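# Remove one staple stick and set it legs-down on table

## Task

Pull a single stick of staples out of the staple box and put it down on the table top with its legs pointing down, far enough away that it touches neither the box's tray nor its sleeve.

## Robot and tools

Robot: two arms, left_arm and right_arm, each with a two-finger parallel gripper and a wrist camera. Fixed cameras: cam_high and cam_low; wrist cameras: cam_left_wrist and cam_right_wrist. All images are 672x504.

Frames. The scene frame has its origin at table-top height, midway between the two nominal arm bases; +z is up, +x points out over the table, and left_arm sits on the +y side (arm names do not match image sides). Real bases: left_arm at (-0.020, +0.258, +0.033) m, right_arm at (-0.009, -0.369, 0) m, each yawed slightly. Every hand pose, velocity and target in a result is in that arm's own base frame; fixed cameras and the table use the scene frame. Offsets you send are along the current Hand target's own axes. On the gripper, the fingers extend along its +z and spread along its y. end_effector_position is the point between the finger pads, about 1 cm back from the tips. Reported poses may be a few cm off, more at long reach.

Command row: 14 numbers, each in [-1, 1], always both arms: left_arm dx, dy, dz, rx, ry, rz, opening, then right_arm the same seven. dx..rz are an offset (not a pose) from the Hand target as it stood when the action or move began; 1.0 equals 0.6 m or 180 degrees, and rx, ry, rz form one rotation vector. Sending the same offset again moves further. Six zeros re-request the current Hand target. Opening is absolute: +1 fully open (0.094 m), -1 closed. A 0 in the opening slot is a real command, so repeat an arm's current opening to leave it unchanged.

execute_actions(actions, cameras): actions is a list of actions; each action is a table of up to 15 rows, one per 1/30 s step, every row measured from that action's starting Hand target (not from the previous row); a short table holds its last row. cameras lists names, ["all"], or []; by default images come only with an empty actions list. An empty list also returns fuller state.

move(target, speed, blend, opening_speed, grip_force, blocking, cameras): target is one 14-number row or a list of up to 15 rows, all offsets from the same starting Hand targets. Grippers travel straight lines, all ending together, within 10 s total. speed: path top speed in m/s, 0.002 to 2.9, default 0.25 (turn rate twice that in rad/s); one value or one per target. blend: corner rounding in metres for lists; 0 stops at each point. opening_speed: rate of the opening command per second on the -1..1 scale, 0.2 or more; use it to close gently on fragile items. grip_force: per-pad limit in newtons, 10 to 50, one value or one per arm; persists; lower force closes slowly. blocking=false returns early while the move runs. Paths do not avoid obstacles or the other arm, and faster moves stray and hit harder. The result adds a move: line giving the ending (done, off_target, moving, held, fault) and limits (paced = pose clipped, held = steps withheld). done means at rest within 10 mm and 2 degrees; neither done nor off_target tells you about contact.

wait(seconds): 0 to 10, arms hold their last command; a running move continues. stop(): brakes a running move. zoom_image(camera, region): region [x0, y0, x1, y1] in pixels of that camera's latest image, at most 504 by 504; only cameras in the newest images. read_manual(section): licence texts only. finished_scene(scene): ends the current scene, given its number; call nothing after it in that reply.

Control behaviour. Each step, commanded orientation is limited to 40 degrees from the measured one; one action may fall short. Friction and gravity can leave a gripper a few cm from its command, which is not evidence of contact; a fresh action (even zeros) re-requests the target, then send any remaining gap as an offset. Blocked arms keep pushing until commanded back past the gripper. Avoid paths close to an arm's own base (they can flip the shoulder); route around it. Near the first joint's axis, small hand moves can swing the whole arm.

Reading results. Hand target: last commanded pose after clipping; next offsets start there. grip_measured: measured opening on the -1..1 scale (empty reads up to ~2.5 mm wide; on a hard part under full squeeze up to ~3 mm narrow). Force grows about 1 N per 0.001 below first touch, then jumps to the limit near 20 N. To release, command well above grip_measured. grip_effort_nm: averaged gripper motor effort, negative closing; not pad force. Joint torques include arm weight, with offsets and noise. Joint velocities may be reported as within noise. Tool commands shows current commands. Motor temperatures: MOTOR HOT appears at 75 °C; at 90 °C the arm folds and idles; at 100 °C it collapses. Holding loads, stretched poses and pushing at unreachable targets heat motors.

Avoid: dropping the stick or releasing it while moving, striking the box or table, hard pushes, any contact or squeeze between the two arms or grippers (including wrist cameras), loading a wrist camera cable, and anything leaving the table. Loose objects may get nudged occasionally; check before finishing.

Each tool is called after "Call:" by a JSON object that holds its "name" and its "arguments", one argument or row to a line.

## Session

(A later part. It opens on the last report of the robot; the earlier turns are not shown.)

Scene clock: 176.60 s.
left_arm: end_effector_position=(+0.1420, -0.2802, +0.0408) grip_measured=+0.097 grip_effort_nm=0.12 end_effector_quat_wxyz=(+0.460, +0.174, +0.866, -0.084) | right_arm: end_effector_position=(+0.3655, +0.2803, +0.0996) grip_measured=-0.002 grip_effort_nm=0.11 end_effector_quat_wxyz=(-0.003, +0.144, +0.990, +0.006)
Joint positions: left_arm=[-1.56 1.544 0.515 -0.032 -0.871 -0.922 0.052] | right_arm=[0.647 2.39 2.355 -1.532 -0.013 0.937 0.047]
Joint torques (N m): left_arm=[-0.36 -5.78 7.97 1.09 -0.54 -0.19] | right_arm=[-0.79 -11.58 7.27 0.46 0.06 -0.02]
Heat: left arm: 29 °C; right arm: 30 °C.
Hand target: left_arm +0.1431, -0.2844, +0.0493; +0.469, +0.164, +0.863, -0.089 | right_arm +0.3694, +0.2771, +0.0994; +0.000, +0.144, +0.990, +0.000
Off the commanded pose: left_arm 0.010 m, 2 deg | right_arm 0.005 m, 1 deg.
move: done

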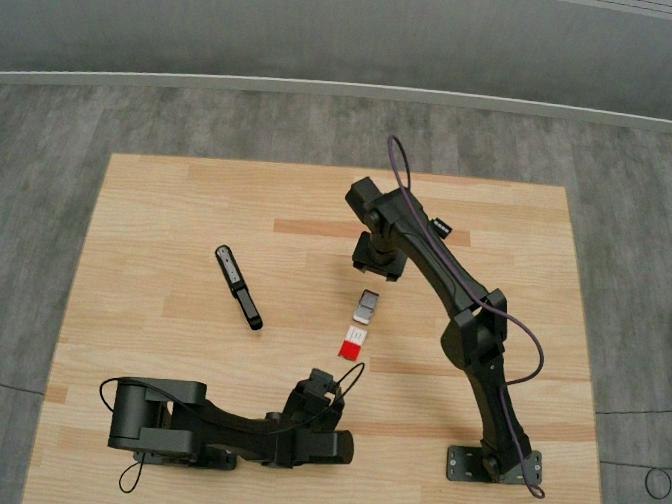

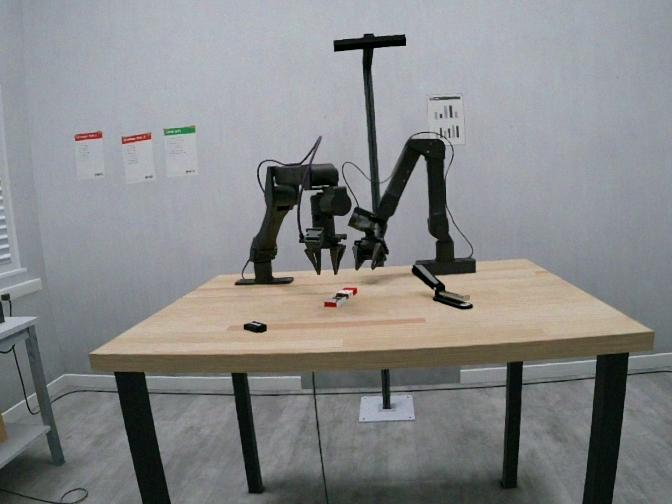

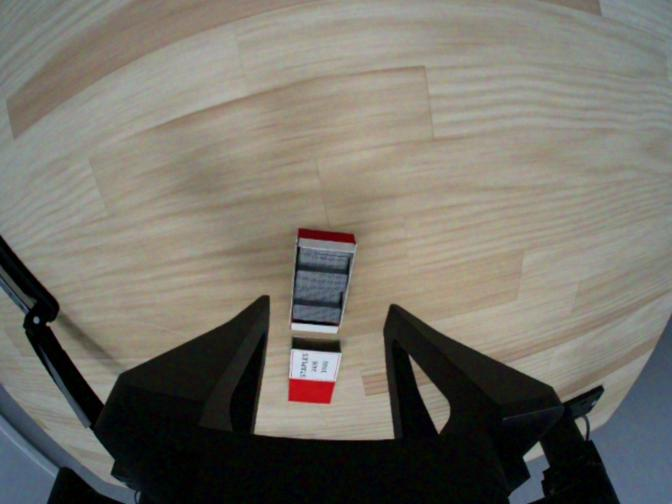

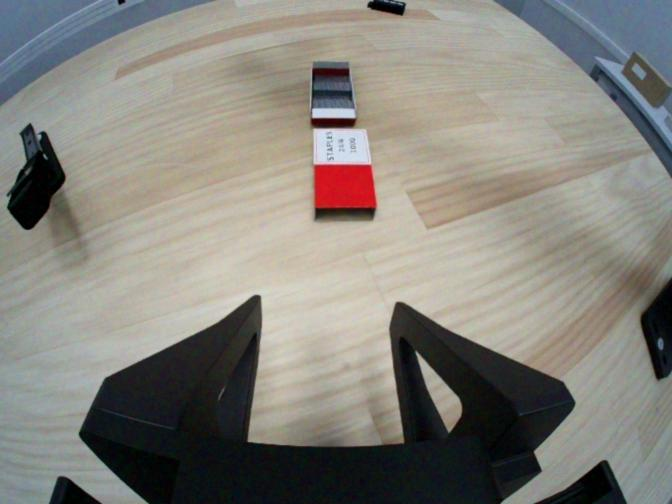

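Call:
{"name": "zoom_image", "arguments": {
  "camera": "cam_right_wrist",
  "region": [295, 50, 375, 130]
}}

Call:
{"name": "zoom_image", "arguments": {
  "camera": "cam_high",
  "region": [340, 280, 390, 330]
}}

Call:
{"name": "zoom_image", "arguments": {
  "camera": "cam_left_wrist",
  "region": [280, 220, 370, 340]
}}

Scaled by 6.300 from the camera's 672x504 image, which has a finer 960x720 frame.

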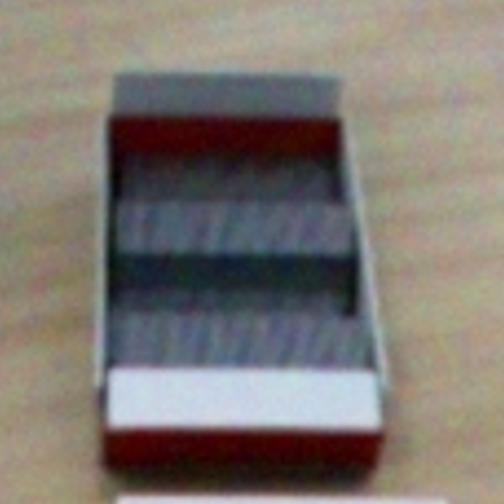

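Scaled by 10.080 from the camera's 672x504 image, which has a finer 960x720 frame.

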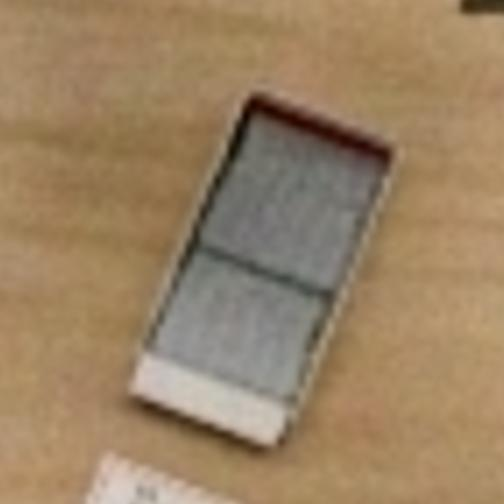

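Scaled by 4.200 from the camera's 672x504 image, which has a finer 960x720 frame.

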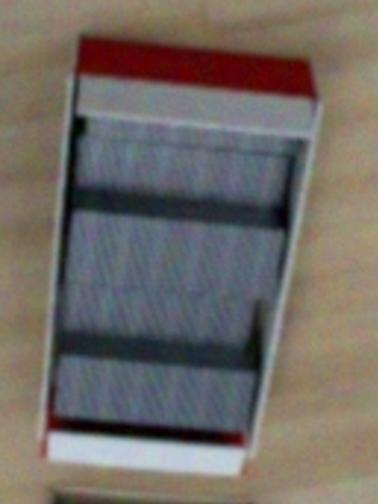

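Call:
{"name": "move", "arguments": {
  "target": [0,0,0,0,0,0,0.1,0.0613,-0.0012,0.058,0,0,-0.5,-0.5],
  "speed": 0.3,
  "cameras": ["cam_left_wrist","cam_right_wrist","cam_low"]
}}

Call:
{"name": "zoom_image", "arguments": {
  "camera": "cam_left_wrist",
  "region": [230, 210, 430, 350]
}}

Call:
{"name": "zoom_image", "arguments": {
  "camera": "cam_right_wrist",
  "region": [275, 20, 395, 140]
}}

Scene clock: 202.10 s.
left_arm: end_effector_position=(+0.1419, -0.2801, +0.0407) grip_measured=+0.097 grip_effort_nm=0.12 end_effector_quat_wxyz=(+0.460, +0.175, +0.866, -0.084) | right_arm: end_effector_position=(+0.3321, +0.2831, +0.0492) grip_measured=-0.498 grip_effort_nm=-0.08 end_effector_quat_wxyz=(-0.023, -0.592, +0.805, -0.001)
Joint positions: left_arm=[-1.56 1.544 0.515 -0.032 -0.871 -0.922 0.052] | right_arm=[0.703 2.303 2.001 -1.315 -0.001 -0.565 0.024]
Joint torques (N m): left_arm=[-0.38 -5.78 7.98 1.13 -0.54 -0.16] | right_arm=[0.25 -15.77 5.15 0.6 -0.02 -0.1]
Motor temperatures (°C): left_arm=[24 28 27 25 23 22 23] | right_arm=[24 31 27 30 24 25 24]
Heat: left arm: 28 °C; right arm: 31 °C.
Hand target: left_arm +0.1430, -0.2845, +0.0493; +0.469, +0.164, +0.863, -0.089 | right_arm +0.3339, +0.2869, +0.0646; +0.000, -0.598, +0.802, +0.000
Off the commanded pose: left_arm 0.010 m, 2 deg | right_arm 0.016 m, 3 deg.
move: off_target (right_arm)
Images, in order (width x height): cam_low 672x504, cam_left_wrist 672x504, cam_right_wrist 672x504.

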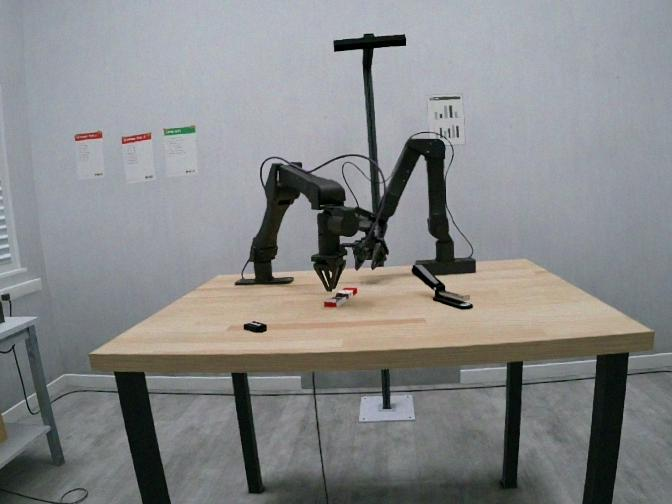

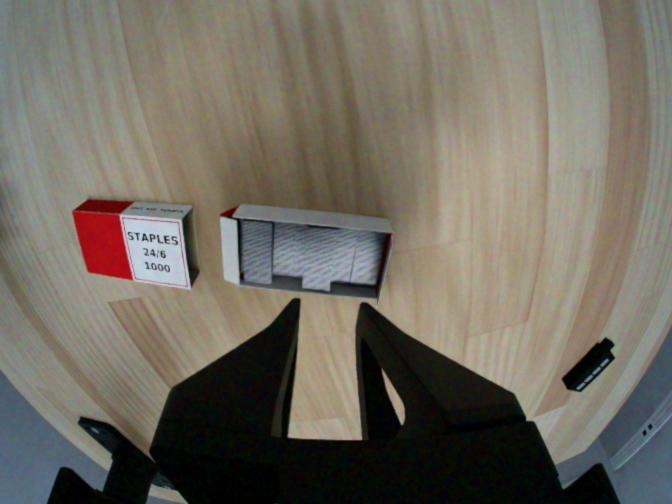

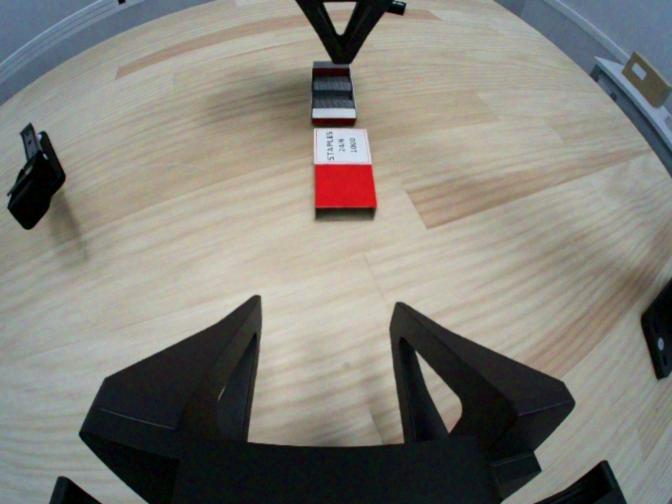

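Scaled by 2.520 from the camera's 672x504 image, which has a finer 960x720 frame.

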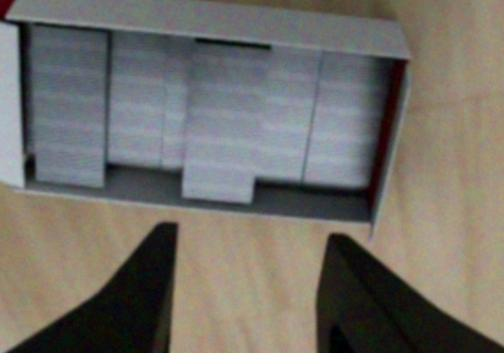

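Scaled by 4.200 from the camera's 672x504 image, which has a finer 960x720 frame.

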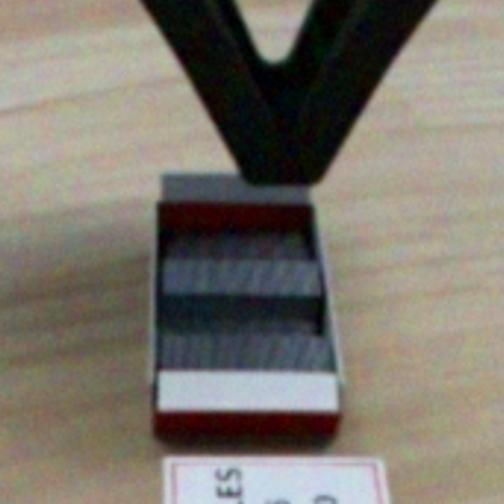

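Call:
{"name": "move", "arguments": {
  "target": [0,0,0,0,0,0,0.1,-0.0118,0.0067,0.035,0,0,0,-0.5],
  "speed": 0.1,
  "cameras": ["cam_left_wrist"]
}}

Call:
{"name": "zoom_image", "arguments": {
  "camera": "cam_left_wrist",
  "region": [230, 210, 430, 350]
}}

Scene clock: 212.70 s.
left_arm: end_effector_position=(+0.1419, -0.2801, +0.0407) grip_measured=+0.097 grip_effort_nm=0.12 end_effector_quat_wxyz=(+0.460, +0.175, +0.866, -0.084) | right_arm: end_effector_position=(+0.3313, +0.2921, +0.0385) grip_measured=-0.498 grip_effort_nm=-0.08 end_effector_quat_wxyz=(-0.011, -0.599, +0.800, -0.001)
Joint positions: left_arm=[-1.56 1.544 0.515 -0.032 -0.871 -0.922 0.052] | right_arm=[0.72 2.303 1.959 -1.249 -0.001 -0.565 0.024]
Joint torques (N m): left_arm=[-0.38 -5.78 7.99 1.14 -0.54 -0.16] | right_arm=[0.32 -13.59 5.05 0.65 -0.05 0.06]
Heat: left arm: 28 °C; right arm: 35 °C.
Hand target: left_arm +0.1430, -0.2845, +0.0493; +0.469, +0.164, +0.863, -0.089 | right_arm +0.3321, +0.2949, +0.0436; +0.000, -0.598, +0.802, +0.000
Off the commanded pose: left_arm 0.010 m, 2 deg | right_arm 0.006 m, 1 deg.
move: done
Images, in order (width x height): cam_left_wrist 672x504.

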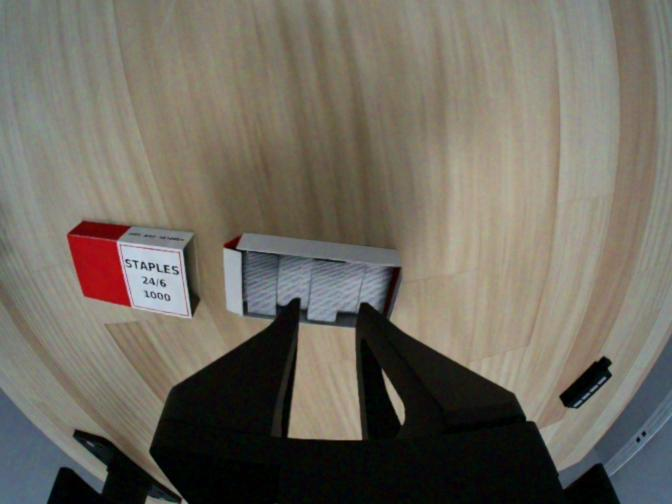

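Scaled by 2.520 from the camera's 672x504 image, which has a finer 960x720 frame.

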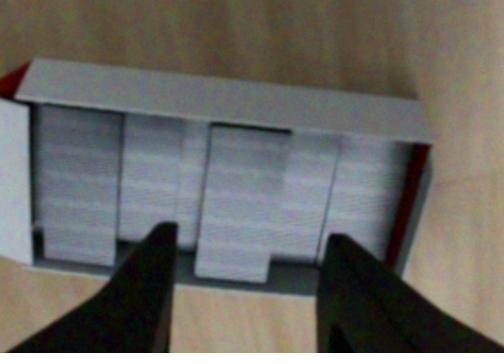

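Call:
{"name": "move", "arguments": {
  "target": [0,0,0,0,0,0,0.1,0.004,0,0.0325,0,0,0,-0.5],
  "speed": 0.06,
  "cameras": ["cam_left_wrist","cam_right_wrist"]
}}

Call:
{"name": "zoom_image", "arguments": {
  "camera": "cam_left_wrist",
  "region": [230, 240, 430, 380]
}}

Call:
{"name": "zoom_image", "arguments": {
  "camera": "cam_right_wrist",
  "region": [275, 20, 395, 140]
}}

Scene clock: 219.70 s.
left_arm: end_effector_position=(+0.1419, -0.2801, +0.0407) grip_measured=+0.097 grip_effort_nm=0.11 end_effector_quat_wxyz=(+0.460, +0.175, +0.866, -0.084) | right_arm: end_effector_position=(+0.3296, +0.2906, +0.0199) grip_measured=-0.498 grip_effort_nm=-0.08 end_effector_quat_wxyz=(-0.010, -0.599, +0.800, +0.000)
Joint positions: left_arm=[-1.56 1.544 0.515 -0.032 -0.871 -0.922 0.052] | right_arm=[0.72 2.303 1.885 -1.173 -0.001 -0.565 0.024]
Joint torques (N m): left_arm=[-0.36 -5.78 7.98 1.14 -0.54 -0.16] | right_arm=[-0.12 -13.45 5.04 0.61 0.04 -0.01]
Motor temperatures (°C): left_arm=[24 28 27 25 23 22 23] | right_arm=[24 36 27 29 24 25 23]
Heat: left arm: 28 °C; right arm: 36 °C.
Hand target: left_arm +0.1430, -0.2845, +0.0493; +0.469, +0.164, +0.863, -0.089 | right_arm +0.3314, +0.2926, +0.0242; +0.000, -0.598, +0.802, +0.000
Off the commanded pose: left_arm 0.010 m, 2 deg | right_arm 0.005 m, 1 deg.
move: done
Images, in order (width x height): cam_left_wrist 672x504, cam_right_wrist 672x504.

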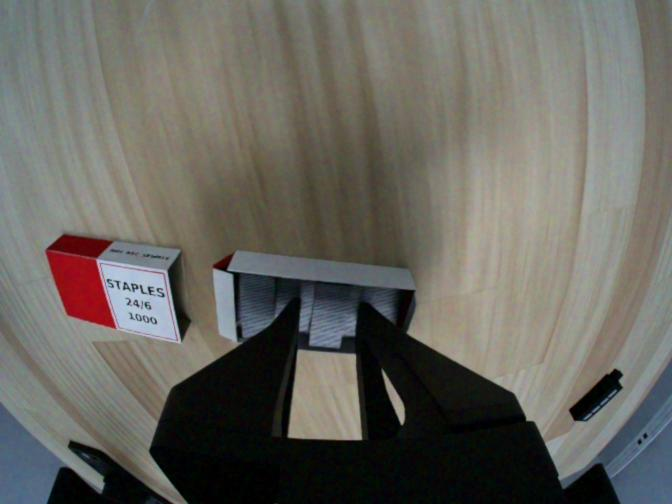

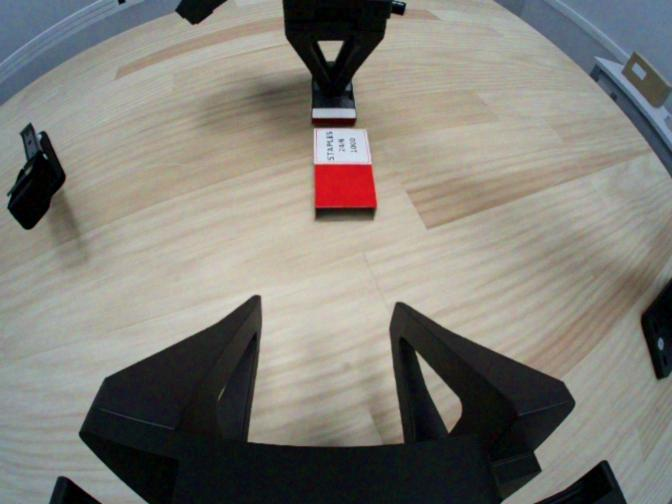

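Scaled by 2.520 from the camera's 672x504 image, which has a finer 960x720 frame.

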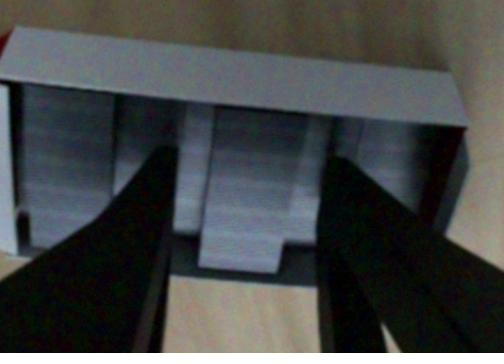

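Scaled by 4.200 from the camera's 672x504 image, which has a finer 960x720 frame.

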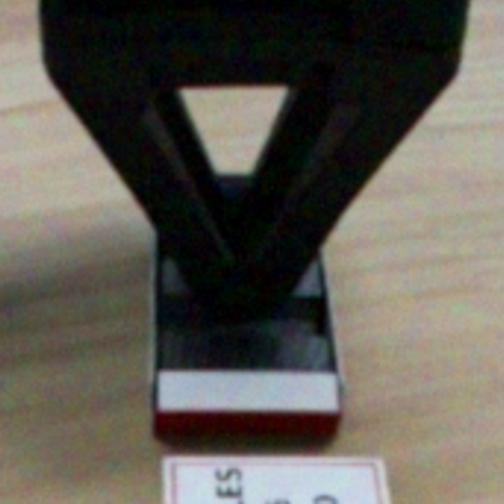

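Call:
{"name": "move", "arguments": {
  "target": [
    [0,0,0,0,0,0,0.1,0,0,0.0045,0,0,0,-0.5],
    [0,0,0,0,0,0,0.1,0,0,0.0045,0,0,0,-0.85],
    [0,0,0,0,0,0,0.1,0,0,-0.06,0,0,0,-0.85]
  ],
  "speed": [0.06,0.06,0.08],
  "grip_force": [50,20],
  "opening_speed": 0.2,
  "cameras": ["cam_left_wrist","cam_right_wrist"]
}}

Call:
{"name": "zoom_image", "arguments": {
  "camera": "cam_left_wrist",
  "region": [230, 220, 430, 360]
}}

Call:
{"name": "zoom_image", "arguments": {
  "camera": "cam_right_wrist",
  "region": [275, 20, 395, 140]
}}

Scene clock: 230.03 s.
left_arm: end_effector_position=(+0.1419, -0.2801, +0.0407) grip_measured=+0.097 grip_effort_nm=0.11 end_effector_quat_wxyz=(+0.460, +0.175, +0.866, -0.084) | right_arm: end_effector_position=(+0.3267, +0.2881, +0.0402) grip_measured=-0.717 grip_effort_nm=-0.46 end_effector_quat_wxyz=(-0.023, -0.599, +0.800, -0.001)
Joint positions: left_arm=[-1.56 1.544 0.515 -0.032 -0.871 -0.922 0.052] | right_arm=[0.72 2.303 1.965 -1.28 -0.001 -0.565 0.013]
Joint torques (N m): left_arm=[-0.36 -5.78 7.98 1.13 -0.54 -0.16] | right_arm=[-0.06 -15.13 7.46 0.44 -0.04 0.03]
Heat: left arm: 28 °C; right arm: 37 °C.
Hand target: left_arm +0.1430, -0.2845, +0.0493; +0.469, +0.164, +0.863, -0.089 | right_arm +0.3314, +0.2926, +0.0602; +0.000, -0.598, +0.802, +0.000
Off the commanded pose: left_arm 0.010 m, 2 deg | right_arm 0.021 m, 3 deg.
grip_force (N): 50, 20
move: off_target (right_arm)
Images, in order (width x height): cam_left_wrist 672x504, cam_right_wrist 672x504.

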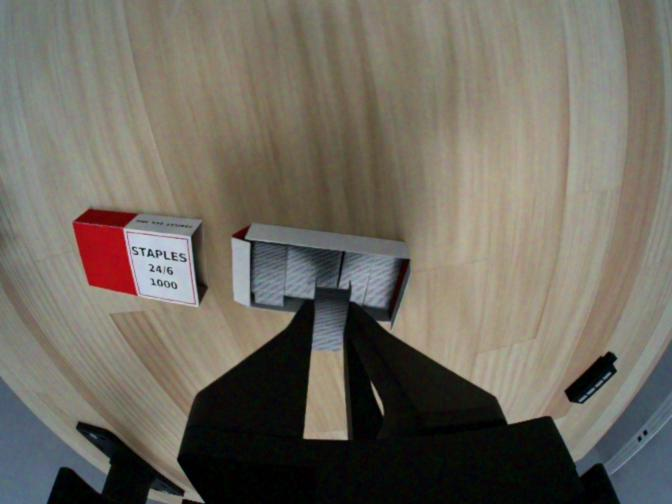

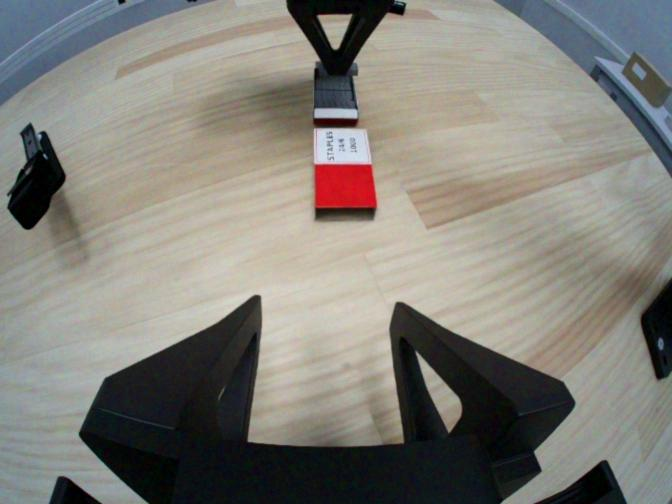

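Scaled by 2.520 from the camera's 672x504 image, which has a finer 960x720 frame.

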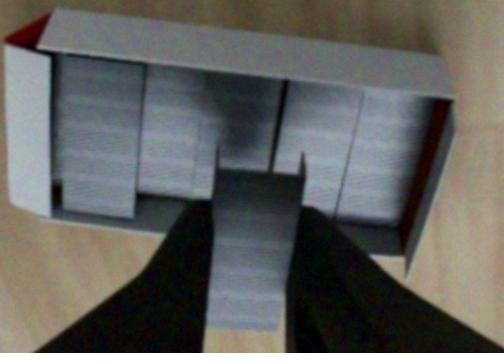

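Scaled by 4.200 from the camera's 672x504 image, which has a finer 960x720 frame.

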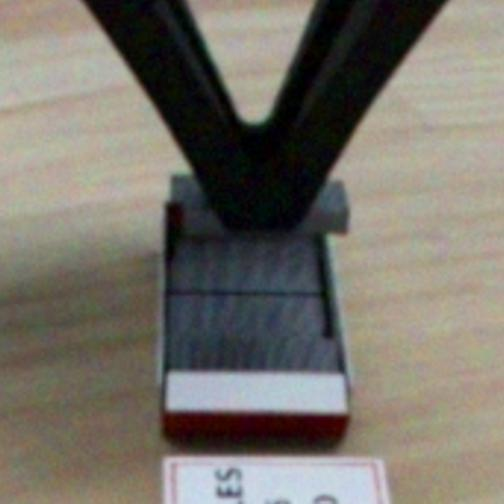

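Call:
{"name": "move", "arguments": {
  "target": [
    [0,0,0,0,0,0,0.1,0,0,-0.05,0,0,0,-0.85],
    [0,0,0,0,0,0,0.1,0.238,-0.018,-0.05,0,0,0,-0.85],
    [0,0,0,0,0,0,0.1,0.238,-0.018,0.05,0,0,0,-0.85]
  ],
  "speed": [0.12,0.2,0.1],
  "blend": [0.02,0.02,0],
  "cameras": ["cam_low","cam_left_wrist"]
}}

Call:
{"name": "zoom_image", "arguments": {
  "camera": "cam_low",
  "region": [270, 250, 370, 320]
}}

Scene clock: 240.07 s.
left_arm: end_effector_position=(+0.1419, -0.2801, +0.0407) grip_measured=+0.097 grip_effort_nm=0.12 end_effector_quat_wxyz=(+0.460, +0.175, +0.866, -0.084) | right_arm: end_effector_position=(+0.3004, +0.1514, +0.0336) grip_measured=-0.717 grip_effort_nm=-0.46 end_effector_quat_wxyz=(-0.001, -0.594, +0.804, -0.003)
Joint positions: left_arm=[-1.56 1.544 0.515 -0.032 -0.871 -0.922 0.052] | right_arm=[0.467 1.877 1.288 -0.982 0.005 -0.806 0.013]
Joint torques (N m): left_arm=[-0.36 -5.78 7.98 1.14 -0.54 -0.16] | right_arm=[-0.1 -8.4 5.29 0.79 -0.05 -0.11]
Heat: left arm: 28 °C; right arm: 37 °C.
Hand target: left_arm +0.1430, -0.2845, +0.0493; +0.469, +0.164, +0.863, -0.089 | right_arm +0.3010, +0.1526, +0.0302; +0.000, -0.598, +0.802, +0.000
Off the commanded pose: left_arm 0.010 m, 2 deg | right_arm 0.004 m, 1 deg.
grip_force (N): 50, 20
move: done; blend cut to 0.0151 m at target 1
Images, in order (width x height): cam_low 672x504, cam_left_wrist 672x504.

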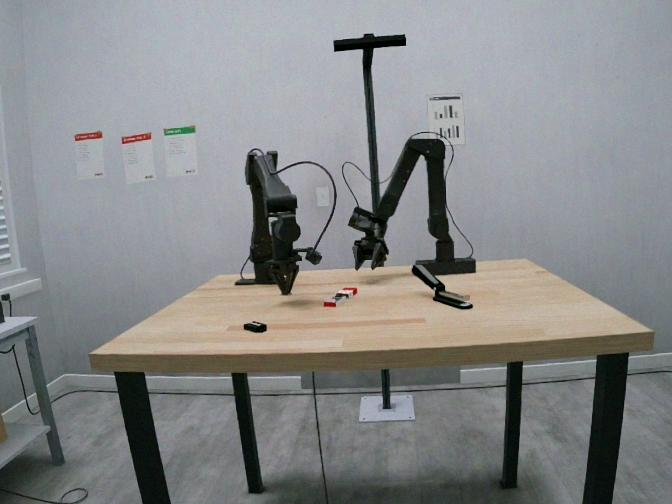

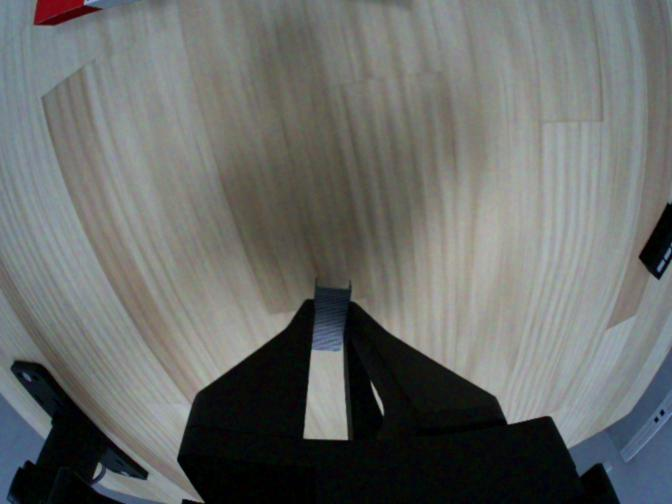

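Scaled by 5.040 from the camera's 672x504 image, which has a finer 960x720 frame.

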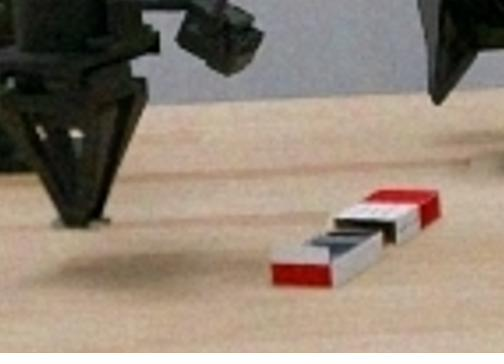

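Call:
{"name": "move", "arguments": {
  "target": [0,0,0,0,0,0,0.1,0,0,0.036,0,0,0,-0.85],
  "speed": 0.04,
  "cameras": ["cam_low","cam_left_wrist"]
}}

Call:
{"name": "zoom_image", "arguments": {
  "camera": "cam_low",
  "region": [260, 270, 310, 310]
}}

Call:
{"name": "zoom_image", "arguments": {
  "camera": "cam_left_wrist",
  "region": [260, 230, 400, 370]
}}

Scene clock: 245.53 s.
left_arm: end_effector_position=(+0.1419, -0.2801, +0.0407) grip_measured=+0.097 grip_effort_nm=0.12 end_effector_quat_wxyz=(+0.460, +0.175, +0.866, -0.084) | right_arm: end_effector_position=(+0.3011, +0.1518, +0.0129) grip_measured=-0.717 grip_effort_nm=-0.46 end_effector_quat_wxyz=(+0.001, -0.594, +0.804, -0.003)
Joint positions: left_arm=[-1.56 1.544 0.515 -0.032 -0.871 -0.922 0.052] | right_arm=[0.467 1.907 1.24 -0.901 0.005 -0.806 0.013]
Joint torques (N m): left_arm=[-0.38 -5.78 7.99 1.14 -0.54 -0.16] | right_arm=[-0.25 -8.09 4.68 0.79 -0.1 -0.11]
Heat: left arm: 28 °C; right arm: 36 °C.
Hand target: left_arm +0.1430, -0.2845, +0.0493; +0.469, +0.164, +0.863, -0.089 | right_arm +0.3010, +0.1526, +0.0085; +0.000, -0.598, +0.802, +0.000
Off the commanded pose: left_arm 0.010 m, 2 deg | right_arm 0.004 m, 1 deg.
grip_force (N): 50, 20
move: done
Images, in order (width x height): cam_low 672x504, cam_left_wrist 672x504.

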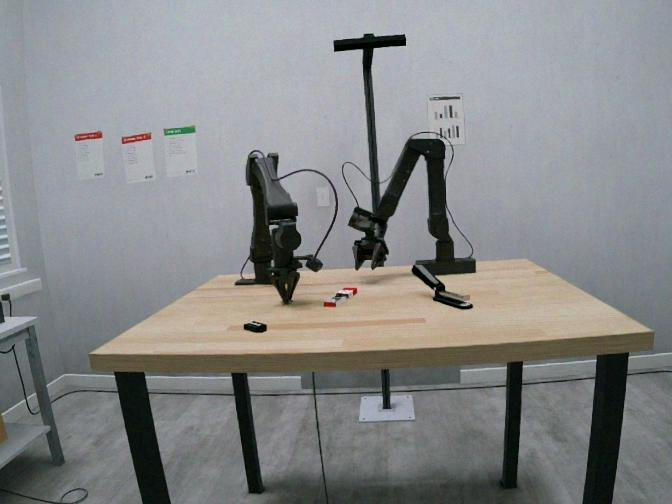

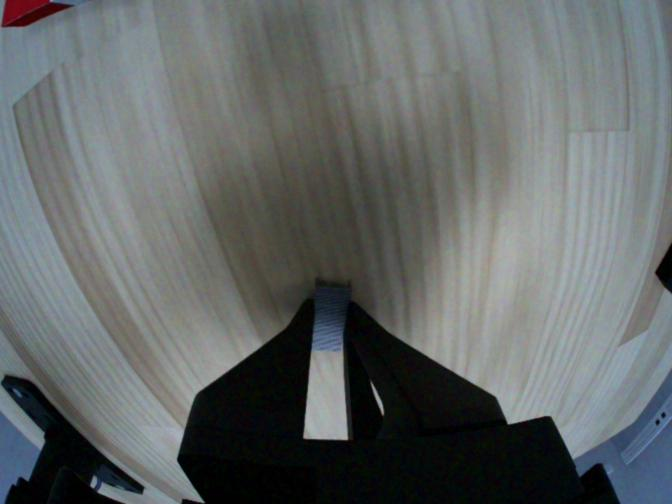

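Scaled by 10.080 from the camera's 672x504 image, which has a finer 960x720 frame.

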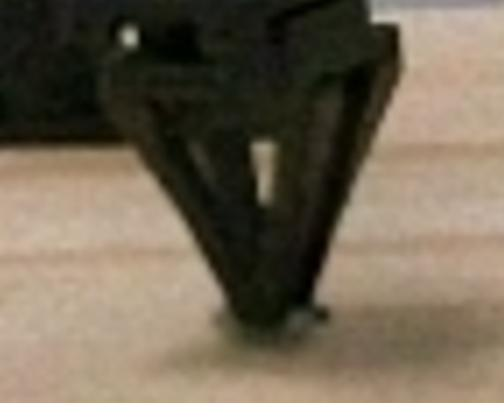

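Scaled by 3.600 from the camera's 672x504 image, which has a finer 960x720 frame.

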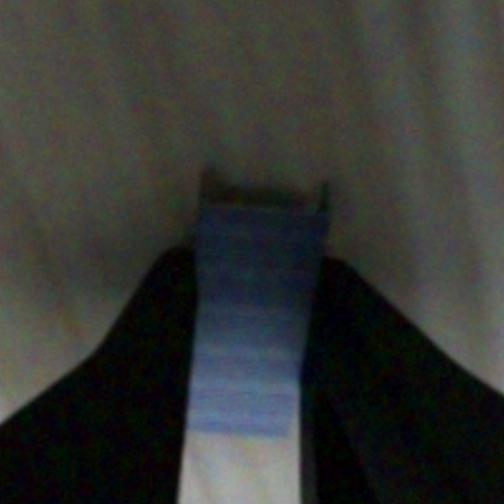

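Call:
{"name": "move", "arguments": {
  "target": [0,0,0,0,0,0,0.1,0,0,0.007,0,0,0,-0.85],
  "speed": 0.02
}}

Call:
{"name": "move", "arguments": {
  "target": [0,0,0,0,0,0,0.1,0,0,0.006,0,0,0,-0.85],
  "speed": 0.02
}}

Scene clock: 250.57 s.
left_arm: end_effector_position=(+0.1419, -0.2801, +0.0407) grip_measured=+0.097 grip_effort_nm=0.12 end_effector_quat_wxyz=(+0.460, +0.175, +0.866, -0.084) | right_arm: end_effector_position=(+0.3014, +0.1520, +0.0102) grip_measured=-0.717 grip_effort_nm=-0.46 end_effector_quat_wxyz=(+0.002, -0.594, +0.804, -0.003)
Joint positions: left_arm=[-1.56 1.544 0.515 -0.032 -0.871 -0.922 0.052] | right_arm=[0.467 1.911 1.234 -0.889 0.005 -0.806 0.013]
Joint torques (N m): left_arm=[-0.36 -5.78 7.99 1.13 -0.54 -0.16] | right_arm=[-0.09 -7.71 4.52 0.7 -0.09 -0.07]
Heat: left arm: 28 °C; right arm: 35 °C.
Hand target: left_arm +0.1430, -0.2845, +0.0493; +0.469, +0.164, +0.863, -0.089 | right_arm +0.3010, +0.1526, +0.0044; +0.000, -0.598, +0.802, +0.000
Off the commanded pose: left_arm 0.010 m, 2 deg | right_arm 0.006 m, 1 deg.
grip_force (N): 50, 20
move: done

Scene clock: 251.27 s.
left_arm: end_effector_position=(+0.1419, -0.2801, +0.0407) grip_measured=+0.097 grip_effort_nm=0.12 end_effector_quat_wxyz=(+0.460, +0.175, +0.866, -0.084) | right_arm: end_effector_position=(+0.3014, +0.1519, +0.0098) grip_measured=-0.717 grip_effort_nm=-0.46 end_effector_quat_wxyz=(+0.002, -0.594, +0.804, -0.003)
Joint positions: left_arm=[-1.56 1.544 0.515 -0.032 -0.871 -0.922 0.052] | right_arm=[0.467 1.911 1.232 -0.887 0.005 -0.806 0.013]
Joint torques (N m): left_arm=[-0.36 -5.78 7.98 1.14 -0.54 -0.16] | right_arm=[-0.1 -7.43 4.26 0.97 -0.11 -0.09]
Heat: left arm: 28 °C; right arm: 35 °C.
Hand target: left_arm +0.1430, -0.2845, +0.0493; +0.469, +0.164, +0.863, -0.089 | right_arm +0.3010, +0.1526, +0.0008; +0.000, -0.598, +0.802, +0.000
Off the commanded pose: left_arm 0.010 m, 2 deg | right_arm 0.009 m, 1 deg.
grip_force (N): 50, 20
move: done

Call:
{"name": "move", "arguments": {
  "target": [
    [0,0,0,0,0,0,0.1,0,0,-0.008,0,0,0,-0.85],
    [0,0,0,0,0,0,0.1,0,0,-0.008,0,0,0,-0.5],
    [0,0,0,0,0,0,0.1,0,0,-0.18,0,0,0,-0.5]
  ],
  "speed": [0.03,0.03,0.12],
  "opening_speed": 0.3,
  "cameras": ["cam_low","cam_high","cam_left_wrist"]
}}

Call:
{"name": "zoom_image", "arguments": {
  "camera": "cam_left_wrist",
  "region": [260, 180, 400, 320]
}}

Call:
{"name": "zoom_image", "arguments": {
  "camera": "cam_low",
  "region": [260, 270, 360, 330]
}}

Scene clock: 259.40 s.
left_arm: end_effector_position=(+0.1419, -0.2801, +0.0407) grip_measured=+0.097 grip_effort_nm=0.12 end_effector_quat_wxyz=(+0.460, +0.175, +0.866, -0.084) | right_arm: end_effector_position=(+0.2980, +0.1502, +0.0957) grip_measured=-0.502 grip_effort_nm=0.11 end_effector_quat_wxyz=(-0.017, -0.594, +0.804, +0.000)
Joint positions: left_arm=[-1.56 1.544 0.515 -0.032 -0.871 -0.922 0.052] | right_arm=[0.467 1.846 1.5 -1.259 0.005 -0.806 0.023]
Joint torques (N m): left_arm=[-0.38 -5.78 7.99 1.14 -0.54 -0.16] | right_arm=[-0.17 -10.95 7.12 0.39 -0.08 -0.12]
Heat: left arm: 28 °C; right arm: 34 °C.
Hand target: left_arm +0.1430, -0.2845, +0.0493; +0.469, +0.164, +0.863, -0.089 | right_arm +0.3010, +0.1527, +0.1087; +0.000, -0.598, +0.802, +0.000
Off the commanded pose: left_arm 0.010 m, 2 deg | right_arm 0.014 m, 2 deg.
grip_force (N): 50, 20
move: off_target (right_arm)
Images, in order (width x height): cam_high 672x504, cam_low 672x504, cam_left_wrist 672x504.

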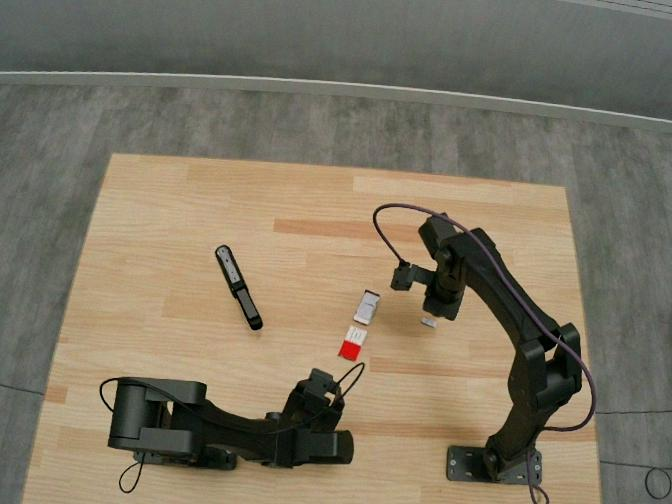

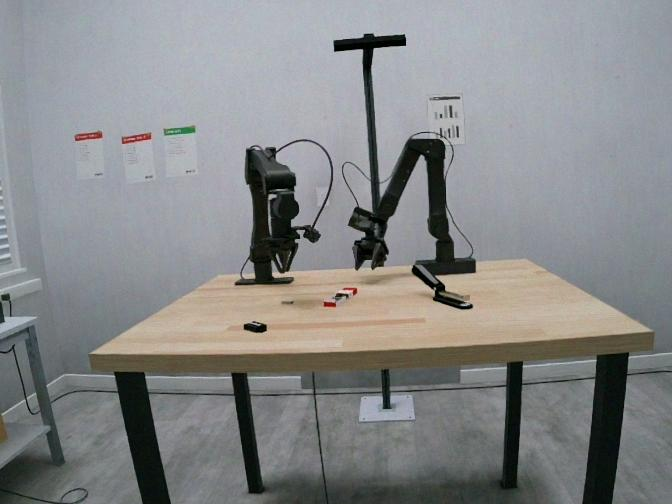

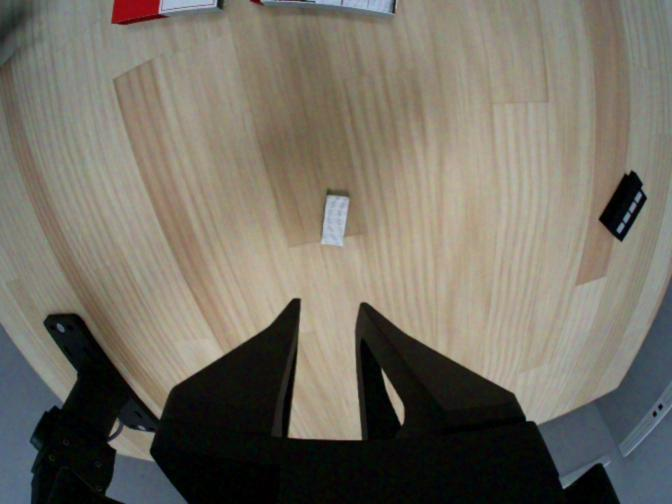

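Scaled by 3.600 from the camera's 672x504 image, which has a finer 960x720 frame.

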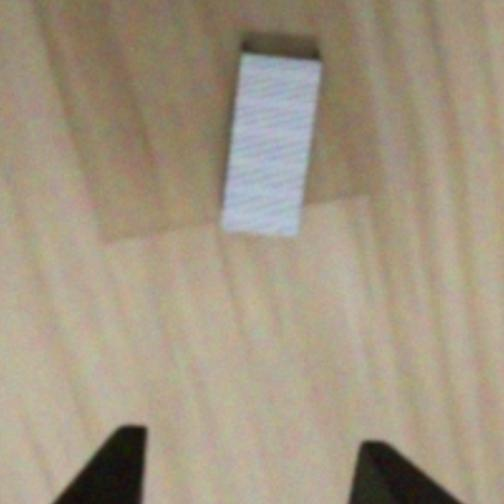

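Scaled by 5.040 from the camera's 672x504 image, which has a finer 960x720 frame.

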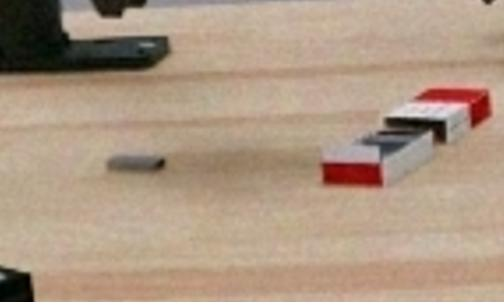

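Standing legs down, well clear.

Call:
{"name": "finished_scene", "arguments": {
  "scene": 2
}}

The scene is finished: the task was done.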